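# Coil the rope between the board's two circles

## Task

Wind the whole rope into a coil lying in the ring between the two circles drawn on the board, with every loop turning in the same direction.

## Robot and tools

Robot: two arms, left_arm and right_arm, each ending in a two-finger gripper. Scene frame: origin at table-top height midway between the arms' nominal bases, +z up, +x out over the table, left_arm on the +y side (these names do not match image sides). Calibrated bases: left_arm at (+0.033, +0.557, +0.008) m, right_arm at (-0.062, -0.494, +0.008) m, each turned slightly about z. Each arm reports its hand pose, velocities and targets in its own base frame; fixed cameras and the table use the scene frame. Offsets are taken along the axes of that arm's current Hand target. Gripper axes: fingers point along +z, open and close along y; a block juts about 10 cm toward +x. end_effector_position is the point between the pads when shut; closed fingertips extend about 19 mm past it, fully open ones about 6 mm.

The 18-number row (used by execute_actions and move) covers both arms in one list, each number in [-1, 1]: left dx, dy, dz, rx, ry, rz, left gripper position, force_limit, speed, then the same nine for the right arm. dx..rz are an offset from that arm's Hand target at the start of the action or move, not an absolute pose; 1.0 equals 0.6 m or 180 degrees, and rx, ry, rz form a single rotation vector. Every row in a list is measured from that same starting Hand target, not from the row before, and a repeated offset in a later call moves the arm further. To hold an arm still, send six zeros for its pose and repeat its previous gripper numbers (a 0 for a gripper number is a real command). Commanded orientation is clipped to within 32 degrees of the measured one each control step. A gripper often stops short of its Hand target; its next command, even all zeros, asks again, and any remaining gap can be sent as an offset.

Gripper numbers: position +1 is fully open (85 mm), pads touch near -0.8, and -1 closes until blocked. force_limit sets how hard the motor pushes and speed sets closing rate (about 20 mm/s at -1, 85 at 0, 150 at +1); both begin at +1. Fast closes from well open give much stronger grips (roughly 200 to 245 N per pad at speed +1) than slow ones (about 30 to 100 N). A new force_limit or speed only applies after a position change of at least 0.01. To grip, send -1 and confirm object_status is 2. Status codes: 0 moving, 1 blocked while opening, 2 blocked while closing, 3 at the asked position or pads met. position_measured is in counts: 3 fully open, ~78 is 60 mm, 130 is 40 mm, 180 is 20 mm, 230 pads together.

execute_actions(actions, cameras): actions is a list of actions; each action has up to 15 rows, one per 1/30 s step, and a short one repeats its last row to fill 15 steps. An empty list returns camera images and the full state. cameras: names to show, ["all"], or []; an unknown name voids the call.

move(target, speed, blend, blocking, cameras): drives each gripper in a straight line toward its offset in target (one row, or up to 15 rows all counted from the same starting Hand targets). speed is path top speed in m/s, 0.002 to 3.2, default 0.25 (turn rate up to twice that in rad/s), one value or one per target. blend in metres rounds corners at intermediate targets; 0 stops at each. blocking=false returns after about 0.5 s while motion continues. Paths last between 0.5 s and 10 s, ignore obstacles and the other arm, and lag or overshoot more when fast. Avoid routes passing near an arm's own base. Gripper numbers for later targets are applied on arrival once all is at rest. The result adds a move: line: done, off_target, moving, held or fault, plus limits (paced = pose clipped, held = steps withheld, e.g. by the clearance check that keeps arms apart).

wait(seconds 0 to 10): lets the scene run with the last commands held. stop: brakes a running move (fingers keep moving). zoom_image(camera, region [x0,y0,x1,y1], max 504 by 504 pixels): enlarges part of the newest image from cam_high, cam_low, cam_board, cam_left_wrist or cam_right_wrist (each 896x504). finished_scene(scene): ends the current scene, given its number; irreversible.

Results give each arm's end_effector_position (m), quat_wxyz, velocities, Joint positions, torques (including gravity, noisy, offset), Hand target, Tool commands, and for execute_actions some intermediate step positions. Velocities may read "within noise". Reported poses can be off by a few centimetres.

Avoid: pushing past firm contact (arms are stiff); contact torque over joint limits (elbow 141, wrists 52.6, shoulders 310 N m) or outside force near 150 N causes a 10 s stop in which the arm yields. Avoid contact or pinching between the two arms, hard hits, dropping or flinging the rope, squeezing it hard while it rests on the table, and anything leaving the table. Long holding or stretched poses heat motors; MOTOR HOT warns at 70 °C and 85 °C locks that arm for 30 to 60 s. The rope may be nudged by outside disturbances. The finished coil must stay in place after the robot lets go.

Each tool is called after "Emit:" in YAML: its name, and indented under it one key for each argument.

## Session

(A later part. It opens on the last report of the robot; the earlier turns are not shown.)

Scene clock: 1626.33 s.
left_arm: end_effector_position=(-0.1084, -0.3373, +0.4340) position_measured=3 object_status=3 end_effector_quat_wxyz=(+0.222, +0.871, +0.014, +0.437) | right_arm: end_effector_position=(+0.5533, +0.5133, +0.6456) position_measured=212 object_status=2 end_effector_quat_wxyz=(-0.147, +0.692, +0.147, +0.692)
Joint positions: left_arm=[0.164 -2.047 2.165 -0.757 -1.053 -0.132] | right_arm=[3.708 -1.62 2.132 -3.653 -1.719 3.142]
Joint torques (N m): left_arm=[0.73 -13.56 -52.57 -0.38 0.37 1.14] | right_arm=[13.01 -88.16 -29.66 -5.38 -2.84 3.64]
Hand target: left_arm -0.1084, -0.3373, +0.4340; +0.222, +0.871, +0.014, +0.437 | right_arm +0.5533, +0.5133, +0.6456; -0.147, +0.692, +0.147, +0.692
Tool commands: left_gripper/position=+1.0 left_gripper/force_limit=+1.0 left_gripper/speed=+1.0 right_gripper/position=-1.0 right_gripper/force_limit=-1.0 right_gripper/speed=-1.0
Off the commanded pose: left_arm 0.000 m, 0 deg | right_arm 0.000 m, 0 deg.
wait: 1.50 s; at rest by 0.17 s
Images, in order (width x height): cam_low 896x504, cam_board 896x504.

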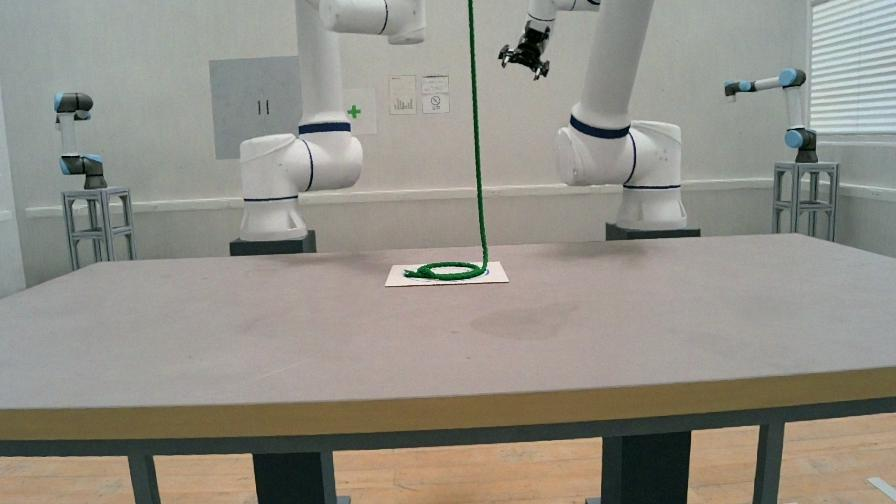

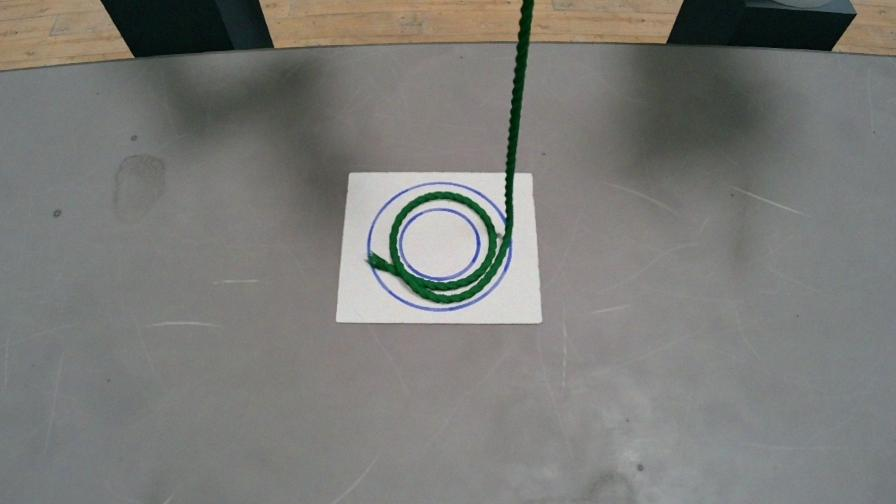

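Emit:
move:
  target:
    - [0,0,0,0,0,0,1,1,1, -0.027,0.0094,-0.0289,0,0,0,-1,-1,-1]
    - [0,0,0,0,0,0,1,1,1, -0.056,0.0237,-0.0553,0,0,0,-1,-1,-1]
    - [0,0,0,0,0,0,1,1,1, -0.086,0.0439,-0.0776,0,0,0,-1,-1,-1]
  speed: 0.022
  blend: [0.004,0.004,0]

Emit:
wait:
  seconds: 1.5
  cameras: ["cam_low", "cam_board"]

Emit:
zoom_image:
  camera: "cam_board"
  region: [355, 170, 525, 320]

Emit:
zoom_image:
  camera: "cam_low"
  region: [395, 225, 495, 295]

Scene clock: 1646.20 s.
left_arm: end_effector_position=(-0.1084, -0.3373, +0.4340) position_measured=3 object_status=3 end_effector_quat_wxyz=(+0.222, +0.871, +0.014, +0.437) | right_arm: end_effector_position=(+0.5215, +0.4704, +0.5941) position_measured=212 object_status=2 end_effector_quat_wxyz=(-0.147, +0.692, +0.147, +0.692)
Joint positions: left_arm=[0.164 -2.047 2.165 -0.757 -1.053 -0.132] | right_arm=[3.661 -1.663 2.277 -3.756 -1.673 3.142]
Joint torques (N m): left_arm=[1.22 -13.84 -53.29 -0.46 0.47 0.87] | right_arm=[-5.72 -78.7 -27.59 -5.82 4.33 0.07]
Hand target: left_arm -0.1084, -0.3373, +0.4340; +0.222, +0.871, +0.014, +0.437 | right_arm +0.5215, +0.4704, +0.5940; -0.147, +0.692, +0.147, +0.692
Off the commanded pose: left_arm 0.000 m, 0 deg | right_arm 0.000 m, 0 deg.
move: done

Scene clock: 1647.70 s.
left_arm: end_effector_position=(-0.1084, -0.3373, +0.4340) position_measured=3 object_status=3 end_effector_quat_wxyz=(+0.222, +0.871, +0.014, +0.437) | right_arm: end_effector_position=(+0.5215, +0.4704, +0.5940) position_measured=212 object_status=2 end_effector_quat_wxyz=(-0.147, +0.692, +0.147, +0.692)
Joint positions: left_arm=[0.164 -2.047 2.165 -0.757 -1.053 -0.132] | right_arm=[3.661 -1.663 2.278 -3.756 -1.672 3.142]
Joint torques (N m): left_arm=[0.56 -13.56 -52.95 -0.56 0.54 1.02] | right_arm=[-9.51 -77.18 -27.11 -5.43 3.82 0.04]
Hand target: left_arm -0.1084, -0.3373, +0.4340; +0.222, +0.871, +0.014, +0.437 | right_arm +0.5215, +0.4704, +0.5940; -0.147, +0.692, +0.147, +0.692
Tool commands: left_gripper/position=+1.0 left_gripper/force_limit=+1.0 left_gripper/speed=+1.0 right_gripper/position=-1.0 right_gripper/force_limit=-1.0 right_gripper/speed=-1.0
Off the commanded pose: left_arm 0.000 m, 0 deg | right_arm 0.000 m, 0 deg.
wait: 1.50 s; at rest by 0.17 s
Images, in order (width x height): cam_low 896x504, cam_board 896x504.

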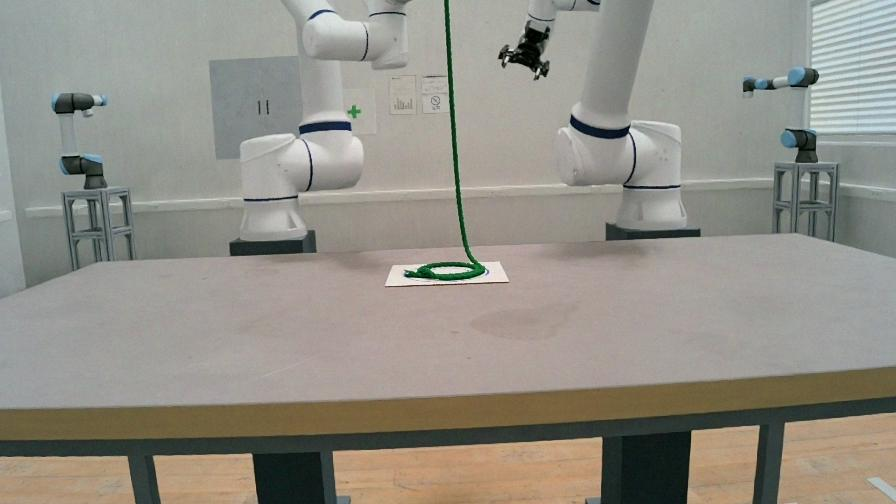

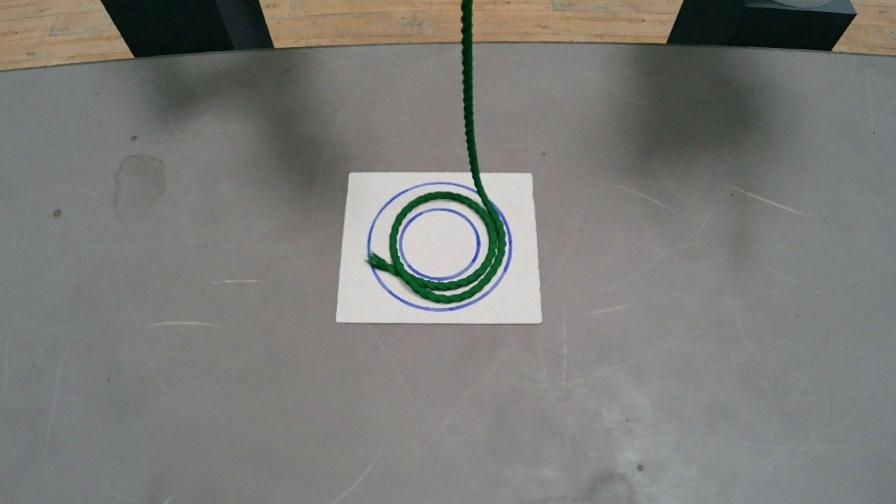

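Scaled by 2.965.

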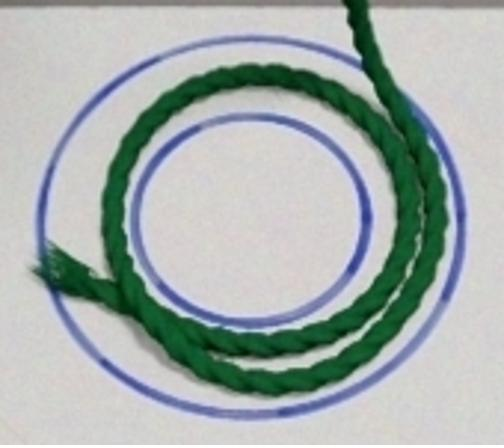

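Scaled by 5.040.

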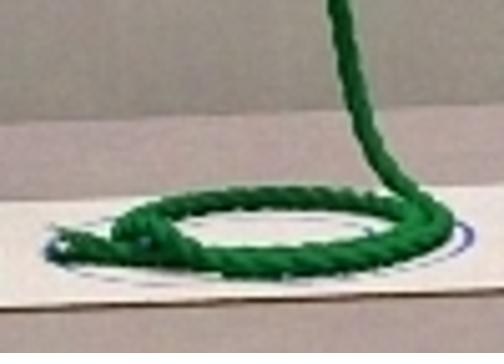

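Emit:
move:
  target: [0,0,0,0,0,0,1,1,1, 0.0257,0,0.0317,0,-0.25,0,-1,-1,-1]
  speed: 0.06

Emit:
wait:
  seconds: 1.5
  cameras: ["cam_low", "cam_board", "cam_high"]

Emit:
zoom_image:
  camera: "cam_board"
  region: [355, 170, 525, 320]

Emit:
zoom_image:
  camera: "cam_low"
  region: [395, 225, 495, 295]

Scene clock: 1698.87 s.
left_arm: end_effector_position=(-0.1084, -0.3373, +0.4340) position_measured=3 object_status=3 end_effector_quat_wxyz=(+0.222, +0.871, +0.014, +0.437) | right_arm: end_effector_position=(+0.5388, +0.4781, +0.6094) position_measured=212 object_status=2 end_effector_quat_wxyz=(-0.080, +0.904, +0.192, +0.374)
Joint positions: left_arm=[0.164 -2.047 2.165 -0.757 -1.053 -0.132] | right_arm=[3.641 -1.807 1.927 -2.474 -1.628 3.2]
Joint torques (N m): left_arm=[1.1 -13.74 -52.91 -0.57 0.5 0.78] | right_arm=[-5.81 -25.29 -57.58 -3.02 4.08 4.31]
Hand target: left_arm -0.1084, -0.3373, +0.4340; +0.222, +0.871, +0.014, +0.437 | right_arm +0.5389, +0.4781, +0.6094; -0.080, +0.904, +0.192, +0.374
Off the commanded pose: left_arm 0.000 m, 0 deg | right_arm 0.000 m, 0 deg.
move: done

Scene clock: 1700.37 s.
left_arm: end_effector_position=(-0.1084, -0.3373, +0.4340) position_measured=3 object_status=3 end_effector_quat_wxyz=(+0.222, +0.871, +0.014, +0.437) | right_arm: end_effector_position=(+0.5388, +0.4781, +0.6094) position_measured=212 object_status=2 end_effector_quat_wxyz=(-0.080, +0.904, +0.192, +0.374)
Joint positions: left_arm=[0.164 -2.047 2.165 -0.757 -1.053 -0.132] | right_arm=[3.641 -1.807 1.927 -2.474 -1.628 3.2]
Joint torques (N m): left_arm=[1.4 -13.97 -53.13 -0.45 0.52 0.92] | right_arm=[-6.58 -23.53 -57.14 -2.99 3.79 4.33]
Hand target: left_arm -0.1084, -0.3373, +0.4340; +0.222, +0.871, +0.014, +0.437 | right_arm +0.5389, +0.4781, +0.6094; -0.080, +0.904, +0.192, +0.374
Tool commands: left_gripper/position=+1.0 left_gripper/force_limit=+1.0 left_gripper/speed=+1.0 right_gripper/position=-1.0 right_gripper/force_limit=-1.0 right_gripper/speed=-1.0
Off the commanded pose: left_arm 0.000 m, 0 deg | right_arm 0.000 m, 0 deg.
wait: 1.50 s; at rest by 0.17 s
Images, in order (width x height): cam_high 896x504, cam_low 896x504, cam_board 896x504.

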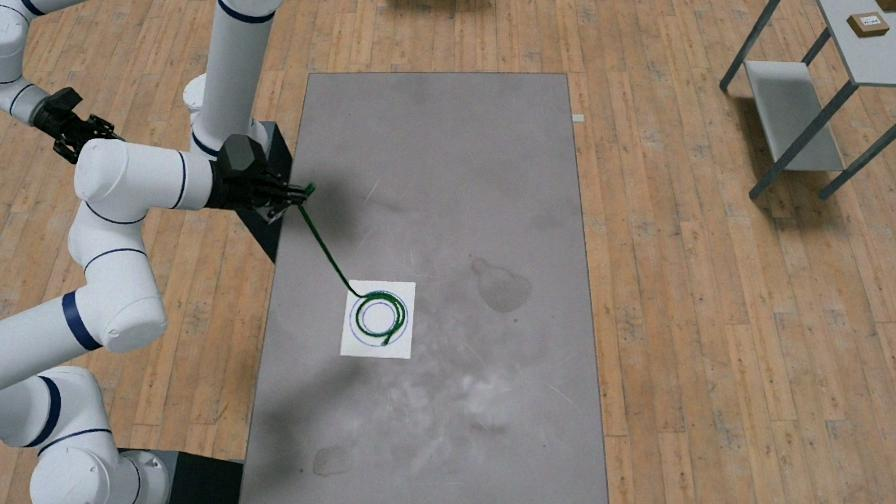

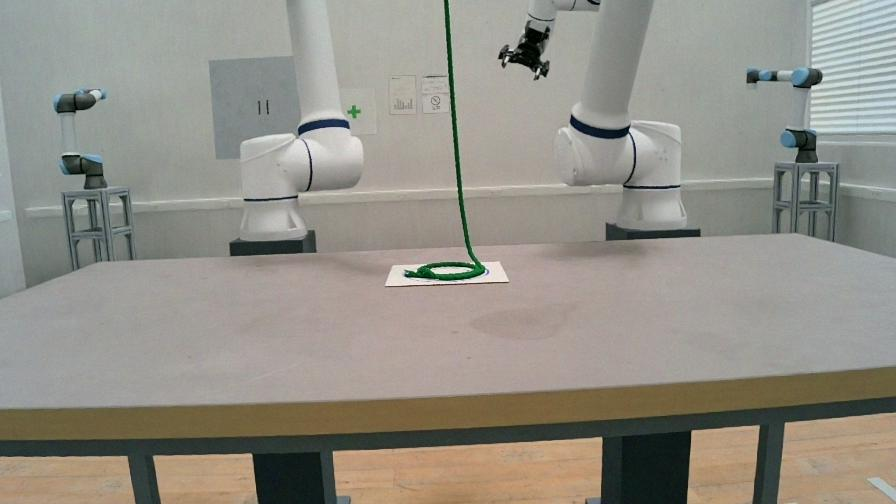

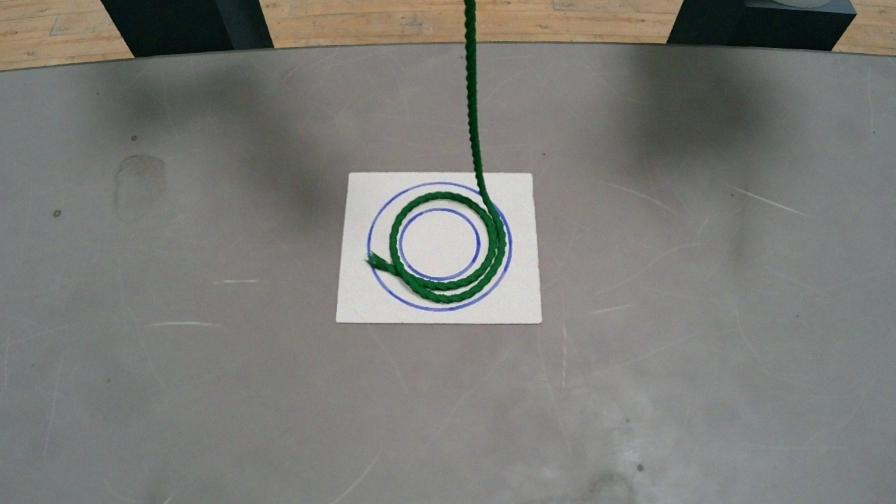

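Scaled by 2.965.

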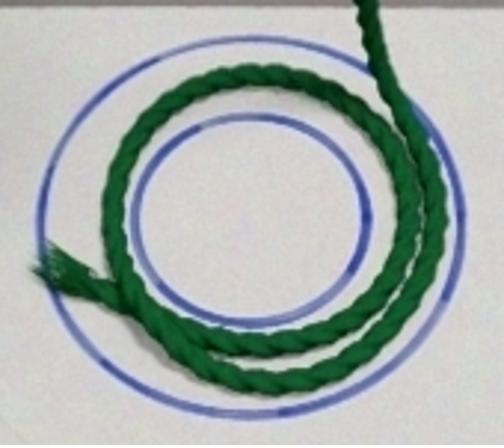

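Scaled by 5.040.

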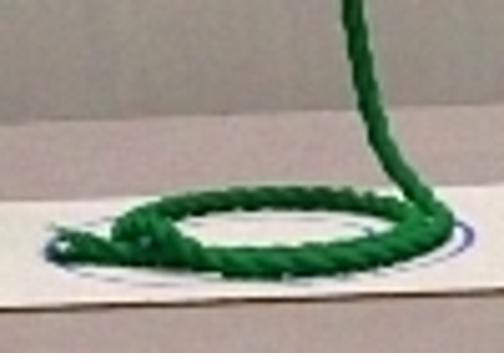

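Emit:
move:
  target:
    - [0,0,0,0,0,0,1,1,1, -0.0341,0.0254,0.0107,0,0,0,-1,-1,-1]
    - [0,0,0,0,0,0,1,1,1, -0.062,0.0546,0.0265,0,0,0,-1,-1,-1]
    - [0,0,0,0,0,0,1,1,1, -0.0843,0.0851,0.0477,0,0,0,-1,-1,-1]
    - [0,0,0,0,0,0,1,1,1, -0.1002,0.1144,0.0748,0,0,0,-1,-1,-1]
  speed: 0.024
  blend: [0.004,0.004,0.004,0]

Emit:
wait:
  seconds: 1.5
  cameras: ["cam_low", "cam_board"]

Emit:
zoom_image:
  camera: "cam_board"
  region: [355, 170, 525, 320]

Emit:
zoom_image:
  camera: "cam_low"
  region: [395, 225, 495, 295]

Scene clock: 1728.80 s.
left_arm: end_effector_position=(-0.1084, -0.3373, +0.4340) position_measured=3 object_status=3 end_effector_quat_wxyz=(+0.222, +0.871, +0.014, +0.437) | right_arm: end_effector_position=(+0.5568, +0.4111, +0.5353) position_measured=212 object_status=2 end_effector_quat_wxyz=(-0.080, +0.904, +0.192, +0.374)
Joint positions: left_arm=[0.164 -2.047 2.165 -0.757 -1.053 -0.132] | right_arm=[3.501 -1.848 2.089 -2.596 -1.529 3.1]
Joint torques (N m): left_arm=[1.74 -14.04 -53.13 -0.7 0.58 0.9] | right_arm=[-5.79 -16.36 -36.55 -7.56 4.03 -2.43]
Hand target: left_arm -0.1084, -0.3373, +0.4340; +0.222, +0.871, +0.014, +0.437 | right_arm +0.5568, +0.4110, +0.5352; -0.080, +0.904, +0.192, +0.374
Off the commanded pose: left_arm 0.000 m, 0 deg | right_arm 0.000 m, 0 deg.
move: done

Scene clock: 1730.30 s.
left_arm: end_effector_position=(-0.1084, -0.3373, +0.4340) position_measured=3 object_status=3 end_effector_quat_wxyz=(+0.222, +0.871, +0.014, +0.437) | right_arm: end_effector_position=(+0.5568, +0.4110, +0.5352) position_measured=212 object_status=2 end_effector_quat_wxyz=(-0.080, +0.904, +0.192, +0.374)
Joint positions: left_arm=[0.164 -2.047 2.165 -0.757 -1.053 -0.132] | right_arm=[3.501 -1.848 2.089 -2.596 -1.529 3.1]
Joint torques (N m): left_arm=[1.09 -12.86 -53.15 -0.63 0.62 1.02] | right_arm=[-7.46 -17.06 -36.14 -8.2 3.65 -3.22]
Hand target: left_arm -0.1084, -0.3373, +0.4340; +0.222, +0.871, +0.014, +0.437 | right_arm +0.5568, +0.4110, +0.5352; -0.080, +0.904, +0.192, +0.374
Tool commands: left_gripper/position=+1.0 left_gripper/force_limit=+1.0 left_gripper/speed=+1.0 right_gripper/position=-1.0 right_gripper/force_limit=-1.0 right_gripper/speed=-1.0
Off the commanded pose: left_arm 0.000 m, 0 deg | right_arm 0.000 m, 0 deg.
wait: 1.50 s; at rest by 0.17 s
Images, in order (width x height): cam_low 896x504, cam_board 896x504.

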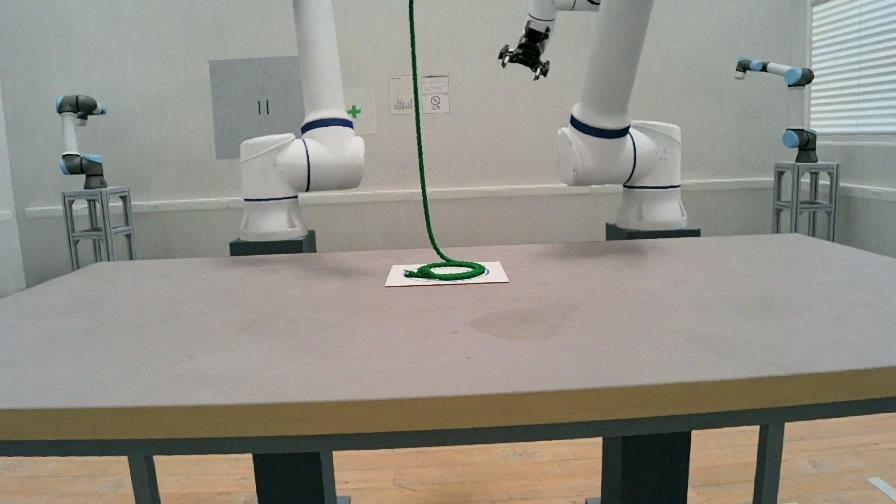

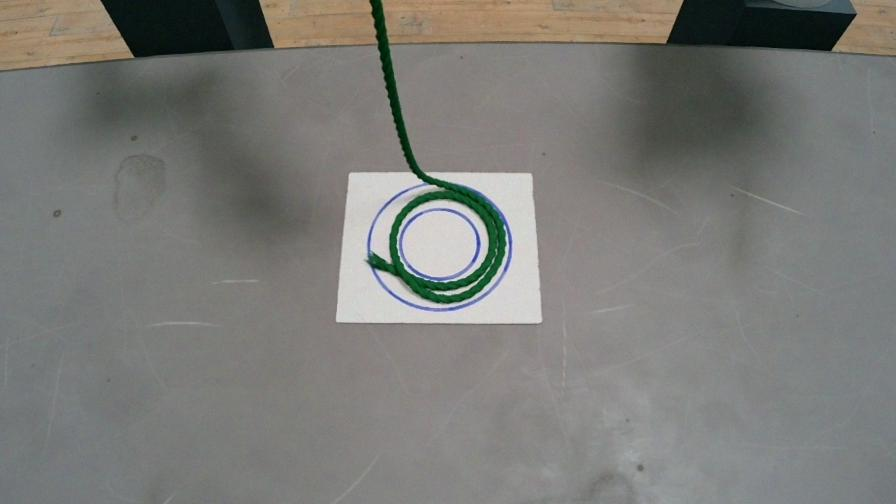

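Scaled by 2.965.

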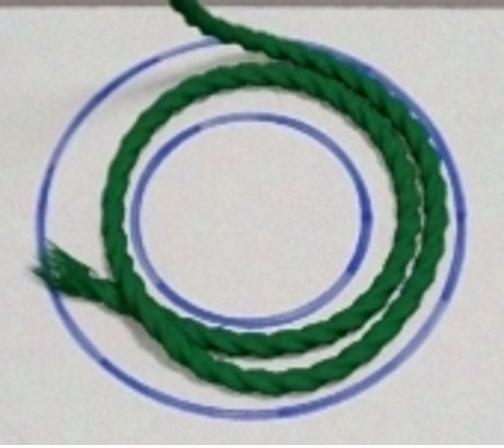

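Scaled by 5.040.

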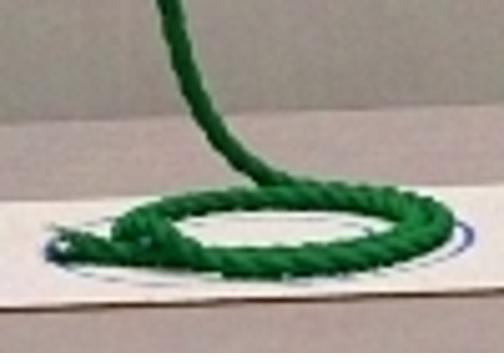

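Emit:
move:
  target:
    - [0,0,0,0,0,0,1,1,1, -0.0081,0.0241,0.0332,0,0,0,-1,-1,-1]
    - [0,0,0,0,0,0,1,1,1, -0.0135,0.0441,0.0684,0,0,0,-1,-1,-1]
    - [0,0,0,0,0,0,1,1,1, -0.0157,0.0575,0.1063,0,0,0,-1,-1,-1]
    - [0,0,0,0,0,0,1,1,1, -0.0166,0.0664,0.1454,0,0,0,-1,-1,-1]
  speed: 0.024
  blend: [0.004,0.004,0.004,0]

Emit:
wait:
  seconds: 1.5
  cameras: ["cam_low", "cam_board"]

Emit:
zoom_image:
  camera: "cam_board"
  region: [355, 170, 525, 320]

Emit:
zoom_image:
  camera: "cam_low"
  region: [395, 225, 495, 295]

Scene clock: 1751.60 s.
left_arm: end_effector_position=(-0.1084, -0.3373, +0.4340) position_measured=3 object_status=3 end_effector_quat_wxyz=(+0.222, +0.871, +0.014, +0.437) | right_arm: end_effector_position=(+0.6228, +0.3968, +0.4664) position_measured=212 object_status=2 end_effector_quat_wxyz=(-0.080, +0.904, +0.192, +0.374)
Joint positions: left_arm=[0.164 -2.047 2.165 -0.757 -1.053 -0.132] | right_arm=[3.431 -1.726 2.123 -2.749 -1.479 3.05]
Joint torques (N m): left_arm=[1.59 -12.97 -53.01 -0.72 0.58 1.04] | right_arm=[-6.71 -31.3 -43.61 -8.36 4.12 -2.85]
Hand target: left_arm -0.1084, -0.3373, +0.4340; +0.222, +0.871, +0.014, +0.437 | right_arm +0.6229, +0.3968, +0.4664; -0.080, +0.904, +0.192, +0.374
Off the commanded pose: left_arm 0.000 m, 0 deg | right_arm 0.000 m, 0 deg.
move: done

Scene clock: 1753.10 s.
left_arm: end_effector_position=(-0.1084, -0.3373, +0.4340) position_measured=3 object_status=3 end_effector_quat_wxyz=(+0.222, +0.871, +0.014, +0.437) | right_arm: end_effector_position=(+0.6229, +0.3968, +0.4664) position_measured=212 object_status=2 end_effector_quat_wxyz=(-0.080, +0.904, +0.192, +0.374)
Joint positions: left_arm=[0.164 -2.047 2.165 -0.757 -1.053 -0.132] | right_arm=[3.431 -1.726 2.123 -2.749 -1.479 3.05]
Joint torques (N m): left_arm=[1.38 -12.74 -53.17 -0.85 0.42 0.96] | right_arm=[-6.15 -31.64 -54.76 -8.34 4.14 -2.71]
Hand target: left_arm -0.1084, -0.3373, +0.4340; +0.222, +0.871, +0.014, +0.437 | right_arm +0.6229, +0.3968, +0.4664; -0.080, +0.904, +0.192, +0.374
Tool commands: left_gripper/position=+1.0 left_gripper/force_limit=+1.0 left_gripper/speed=+1.0 right_gripper/position=-1.0 right_gripper/force_limit=-1.0 right_gripper/speed=-1.0
Off the commanded pose: left_arm 0.000 m, 0 deg | right_arm 0.000 m, 0 deg.
wait: 1.50 s; at rest by 0.17 s
Images, in order (width x height): cam_low 896x504, cam_board 896x504.

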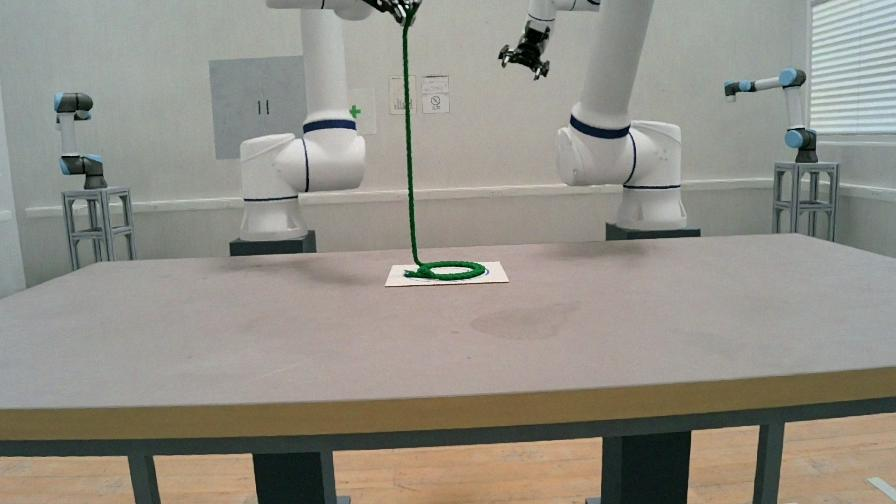

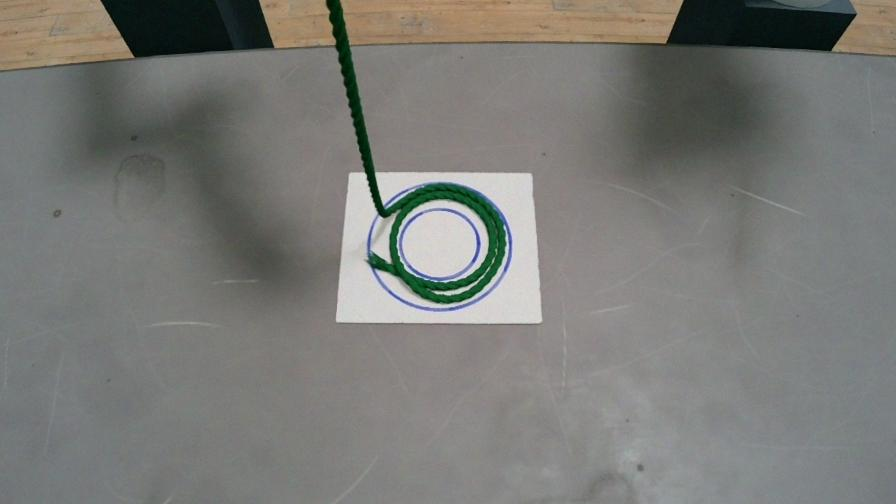

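Scaled by 2.965.

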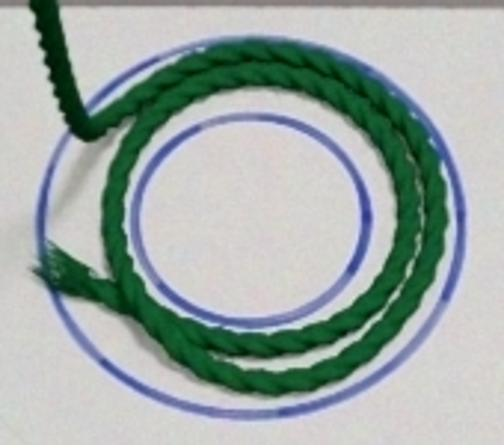

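Scaled by 5.040.

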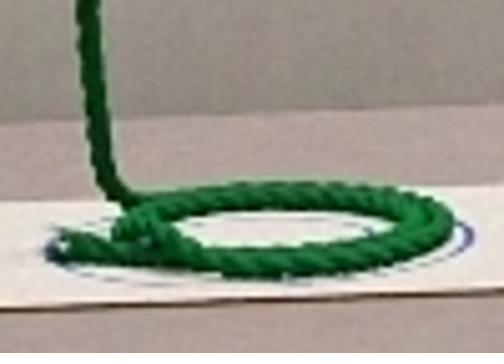

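Emit:
move:
  target:
    - [0,0,0,0,0,0,1,1,1, -0.005,0.0031,0.0457,0,0,0,-1,-1,-1]
    - [0,0,0,0,0,0,1,1,1, -0.0092,-0.0036,0.0899,0,0,0,-1,-1,-1]
    - [0,0,0,0,0,0,1,1,1, -0.0117,-0.0176,0.1286,0,0,0,-1,-1,-1]
  speed: 0.024
  blend: [0.004,0.004,0]

Emit:
wait:
  seconds: 1.5
  cameras: ["cam_low", "cam_board"]

Emit:
zoom_image:
  camera: "cam_board"
  region: [355, 170, 525, 320]

Emit:
zoom_image:
  camera: "cam_low"
  region: [395, 225, 495, 295]

Scene clock: 1780.53 s.
left_arm: end_effector_position=(-0.1084, -0.3373, +0.4340) position_measured=3 object_status=3 end_effector_quat_wxyz=(+0.222, +0.871, +0.014, +0.437) | right_arm: end_effector_position=(+0.6639, +0.4265, +0.4069) position_measured=212 object_status=2 end_effector_quat_wxyz=(-0.080, +0.904, +0.192, +0.374)
Joint positions: left_arm=[0.164 -2.047 2.165 -0.757 -1.053 -0.132] | right_arm=[3.46 -1.584 2.112 -2.882 -1.5 3.072]
Joint torques (N m): left_arm=[1.89 -13.83 -53.24 -1 0.31 1.07] | right_arm=[8.34 -49.05 -52.19 -8.51 -2.44 4.12]
Hand target: left_arm -0.1084, -0.3373, +0.4340; +0.222, +0.871, +0.014, +0.437 | right_arm +0.6639, +0.4266, +0.4068; -0.080, +0.904, +0.192, +0.374
Off the commanded pose: left_arm 0.000 m, 0 deg | right_arm 0.000 m, 0 deg.
move: done

Scene clock: 1782.03 s.
left_arm: end_effector_position=(-0.1084, -0.3373, +0.4340) position_measured=3 object_status=3 end_effector_quat_wxyz=(+0.222, +0.871, +0.014, +0.437) | right_arm: end_effector_position=(+0.6639, +0.4266, +0.4068) position_measured=212 object_status=2 end_effector_quat_wxyz=(-0.080, +0.904, +0.192, +0.374)
Joint positions: left_arm=[0.164 -2.047 2.165 -0.757 -1.053 -0.132] | right_arm=[3.46 -1.584 2.112 -2.882 -1.5 3.072]
Joint torques (N m): left_arm=[1.39 -14.04 -53.12 -0.74 0.69 1.18] | right_arm=[10.01 -48.21 -52.35 -8.17 -1.76 4.42]
Hand target: left_arm -0.1084, -0.3373, +0.4340; +0.222, +0.871, +0.014, +0.437 | right_arm +0.6639, +0.4266, +0.4068; -0.080, +0.904, +0.192, +0.374
Tool commands: left_gripper/position=+1.0 left_gripper/force_limit=+1.0 left_gripper/speed=+1.0 right_gripper/position=-1.0 right_gripper/force_limit=-1.0 right_gripper/speed=-1.0
Off the commanded pose: left_arm 0.000 m, 0 deg | right_arm 0.000 m, 0 deg.
wait: 1.50 s; at rest by 0.17 s
Images, in order (width x height): cam_low 896x504, cam_board 896x504.

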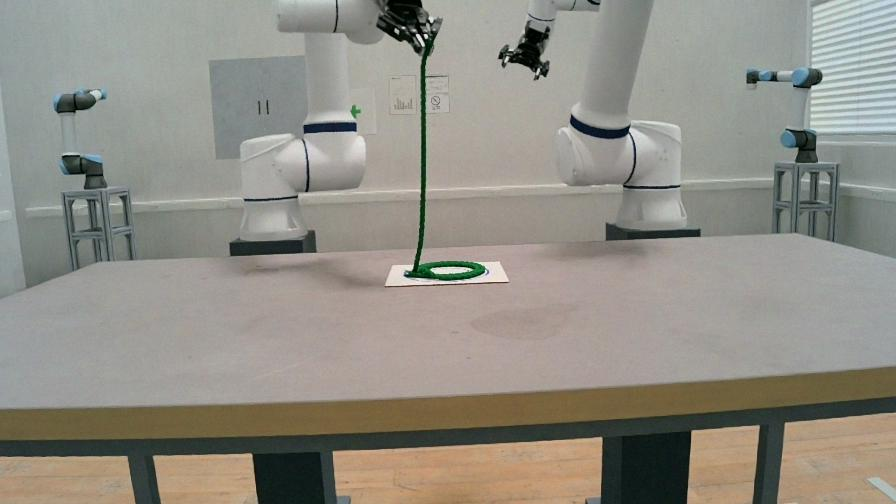

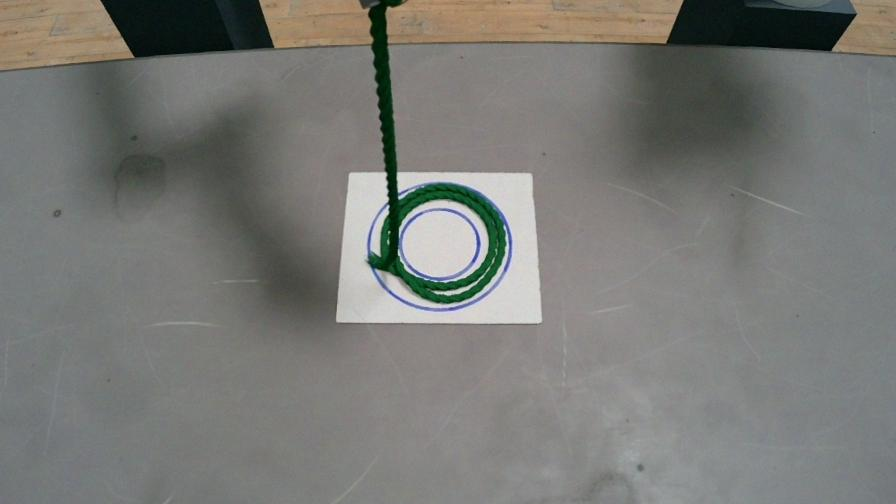

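Scaled by 2.965.

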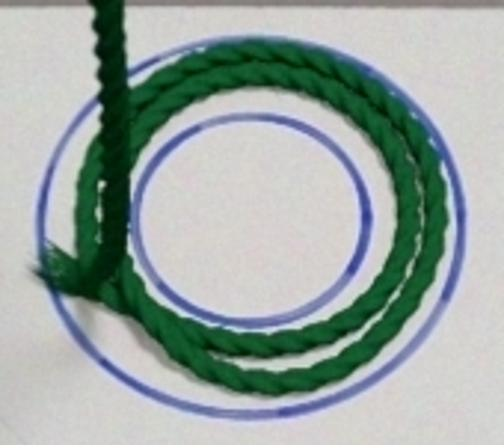

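Scaled by 5.040.

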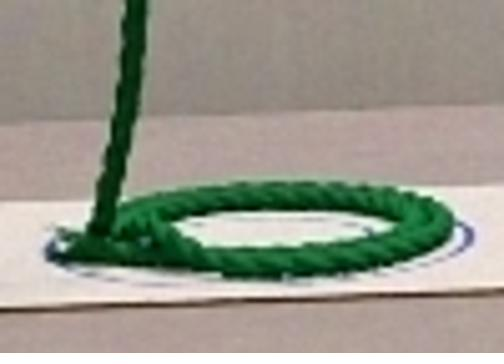

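Emit:
move:
  target:
    - [0,0,0,0,0,0,1,1,1, -0.0036,-0.021,0.0318,0,0,0,-1,-1,-1]
    - [0,0,0,0,0,0,1,1,1, -0.0118,-0.0463,0.059,0,0,0,-1,-1,-1]
    - [0,0,0,0,0,0,1,1,1, -0.0256,-0.0733,0.0841,0,0,0,-1,-1,-1]
  speed: 0.024
  blend: [0.004,0.004,0]

Emit:
wait:
  seconds: 1.5
  cameras: ["cam_low", "cam_board"]

Emit:
zoom_image:
  camera: "cam_board"
  region: [355, 170, 525, 320]

Emit:
zoom_image:
  camera: "cam_low"
  region: [395, 225, 495, 295]

Scene clock: 1804.63 s.
left_arm: end_effector_position=(-0.1084, -0.3373, +0.4340) position_measured=3 object_status=3 end_effector_quat_wxyz=(+0.222, +0.871, +0.014, +0.437) | right_arm: end_effector_position=(+0.6687, +0.4768, +0.3604) position_measured=212 object_status=2 end_effector_quat_wxyz=(-0.080, +0.904, +0.192, +0.374)
Joint positions: left_arm=[0.164 -2.047 2.165 -0.757 -1.053 -0.132] | right_arm=[3.538 -1.479 2.099 -2.976 -1.555 3.126]
Joint torques (N m): left_arm=[2.53 -14.3 -52.57 -0.75 0.69 1.14] | right_arm=[10.56 -58.44 -32.15 -8.18 -2.28 3.79]
Hand target: left_arm -0.1084, -0.3373, +0.4340; +0.222, +0.871, +0.014, +0.437 | right_arm +0.6687, +0.4769, +0.3603; -0.080, +0.904, +0.192, +0.374
Off the commanded pose: left_arm 0.000 m, 0 deg | right_arm 0.000 m, 0 deg.
move: done

Scene clock: 1806.13 s.
left_arm: end_effector_position=(-0.1084, -0.3373, +0.4340) position_measured=3 object_status=3 end_effector_quat_wxyz=(+0.222, +0.871, +0.014, +0.437) | right_arm: end_effector_position=(+0.6687, +0.4769, +0.3603) position_measured=212 object_status=2 end_effector_quat_wxyz=(-0.080, +0.904, +0.192, +0.374)
Joint positions: left_arm=[0.164 -2.047 2.165 -0.757 -1.053 -0.132] | right_arm=[3.538 -1.478 2.099 -2.976 -1.555 3.126]
Joint torques (N m): left_arm=[0.81 -13.09 -53.5 -0.85 0.41 0.99] | right_arm=[10.27 -56.37 -38.29 -8.28 -2.76 4.31]
Hand target: left_arm -0.1084, -0.3373, +0.4340; +0.222, +0.871, +0.014, +0.437 | right_arm +0.6687, +0.4769, +0.3603; -0.080, +0.904, +0.192, +0.374
Tool commands: left_gripper/position=+1.0 left_gripper/force_limit=+1.0 left_gripper/speed=+1.0 right_gripper/position=-1.0 right_gripper/force_limit=-1.0 right_gripper/speed=-1.0
Off the commanded pose: left_arm 0.000 m, 0 deg | right_arm 0.000 m, 0 deg.
wait: 1.50 s; at rest by 0.17 s
Images, in order (width x height): cam_low 896x504, cam_board 896x504.

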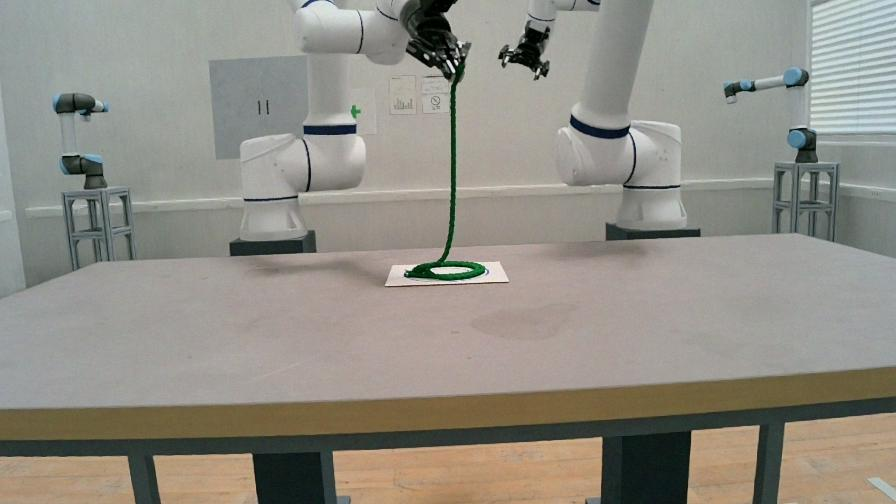

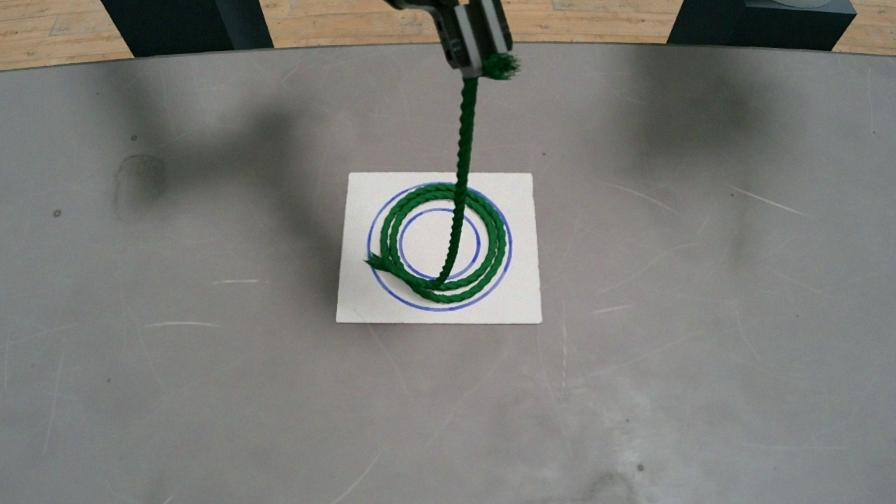

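Scaled by 2.965.

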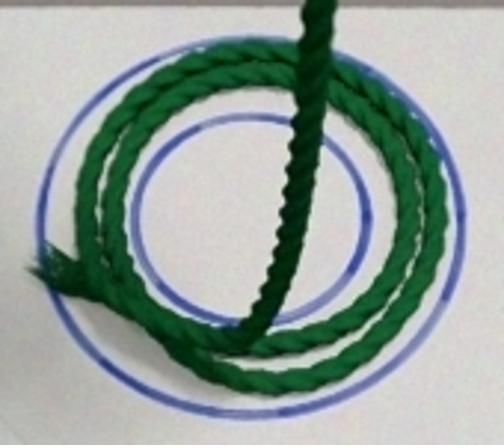

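Scaled by 5.040.

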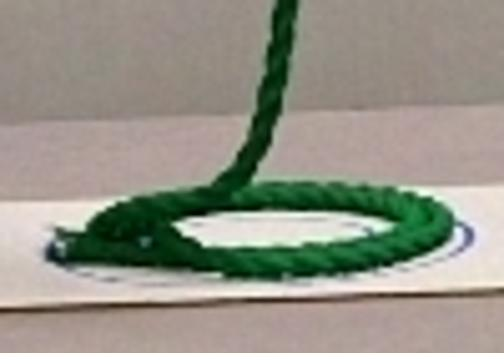

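Emit:
move:
  target:
    - [0,0,0,0,0,0,1,1,1, -0.0189,-0.0287,0.0259,0,0,0,-1,-1,-1]
    - [0,0,0,0,0,0,1,1,1, -0.0457,-0.0573,0.0428,0,0,0,-1,-1,-1]
    - [0,0,0,0,0,0,1,1,1, -0.0761,-0.0826,0.0525,0,0,0,-1,-1,-1]
  speed: 0.024
  blend: [0.004,0.004,0]

Emit:
wait:
  seconds: 1.5
  cameras: ["cam_low", "cam_board"]

Emit:
zoom_image:
  camera: "cam_board"
  region: [355, 170, 525, 320]

Emit:
zoom_image:
  camera: "cam_low"
  region: [395, 225, 495, 295]

Scene clock: 1855.70 s.
left_arm: end_effector_position=(-0.1084, -0.3373, +0.4340) position_measured=3 object_status=3 end_effector_quat_wxyz=(+0.222, +0.871, +0.014, +0.437) | right_arm: end_effector_position=(+0.6395, +0.5181, +0.3059) position_measured=212 object_status=2 end_effector_quat_wxyz=(-0.080, +0.904, +0.192, +0.374)
Joint positions: left_arm=[0.164 -2.047 2.165 -0.757 -1.053 -0.132] | right_arm=[3.62 -1.406 2.135 -3.085 -1.613 3.184]
Joint torques (N m): left_arm=[2.33 -13.86 -52.83 -0.79 0.74 0.97] | right_arm=[12.44 -61.42 -27.06 -8.18 -2.22 4.24]
Hand target: left_arm -0.1084, -0.3373, +0.4340; +0.222, +0.871, +0.014, +0.437 | right_arm +0.6394, +0.5181, +0.3058; -0.080, +0.904, +0.192, +0.374
Off the commanded pose: left_arm 0.000 m, 0 deg | right_arm 0.000 m, 0 deg.
move: done

Scene clock: 1857.20 s.
left_arm: end_effector_position=(-0.1084, -0.3373, +0.4340) position_measured=3 object_status=3 end_effector_quat_wxyz=(+0.222, +0.871, +0.014, +0.437) | right_arm: end_effector_position=(+0.6394, +0.5181, +0.3058) position_measured=212 object_status=2 end_effector_quat_wxyz=(-0.080, +0.904, +0.192, +0.374)
Joint positions: left_arm=[0.164 -2.047 2.165 -0.757 -1.053 -0.132] | right_arm=[3.62 -1.406 2.136 -3.085 -1.613 3.184]
Joint torques (N m): left_arm=[1.74 -14.61 -52.76 -0.92 0.75 1.11] | right_arm=[10.04 -63.34 -26.34 -8 -2.55 4.64]
Hand target: left_arm -0.1084, -0.3373, +0.4340; +0.222, +0.871, +0.014, +0.437 | right_arm +0.6394, +0.5181, +0.3058; -0.080, +0.904, +0.192, +0.374
Tool commands: left_gripper/position=+1.0 left_gripper/force_limit=+1.0 left_gripper/speed=+1.0 right_gripper/position=-1.0 right_gripper/force_limit=-1.0 right_gripper/speed=-1.0
Off the commanded pose: left_arm 0.000 m, 0 deg | right_arm 0.000 m, 0 deg.
wait: 1.50 s; at rest by 0.17 s
Images, in order (width x height): cam_low 896x504, cam_board 896x504.

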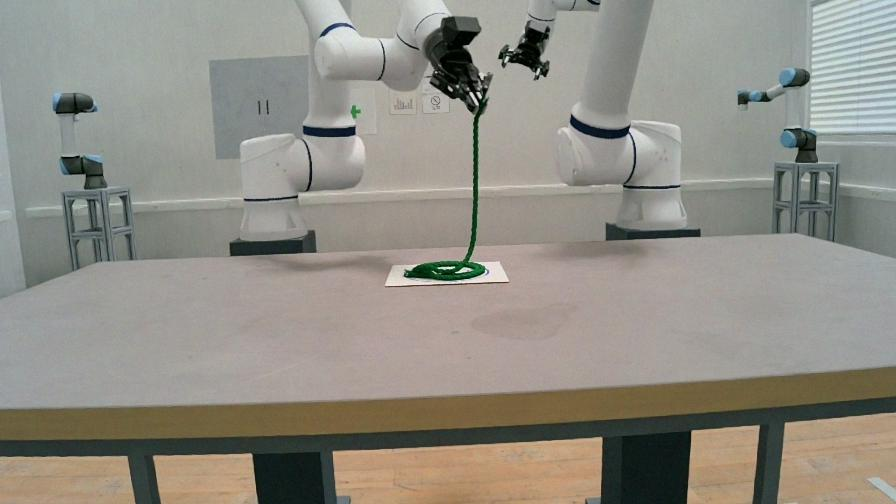

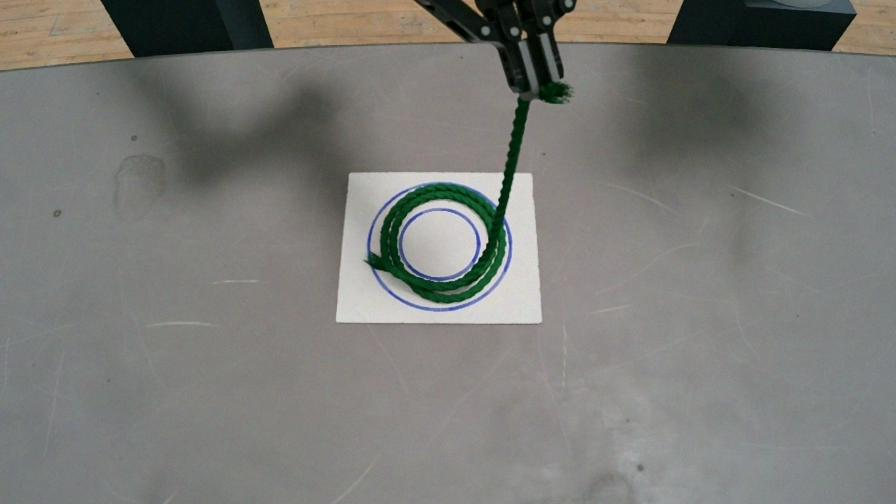

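Scaled by 2.965.

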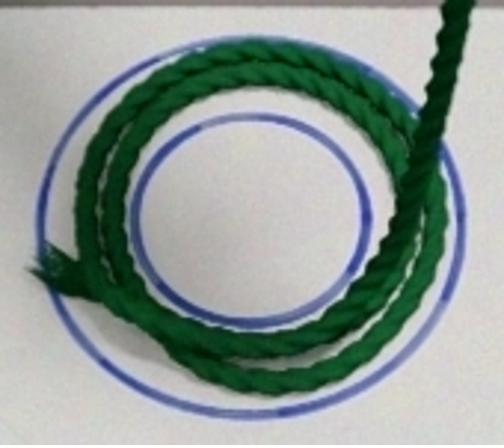

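Scaled by 5.040.

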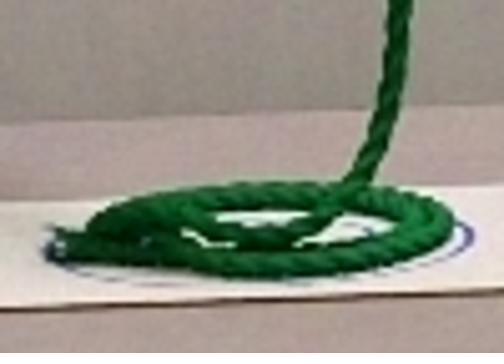

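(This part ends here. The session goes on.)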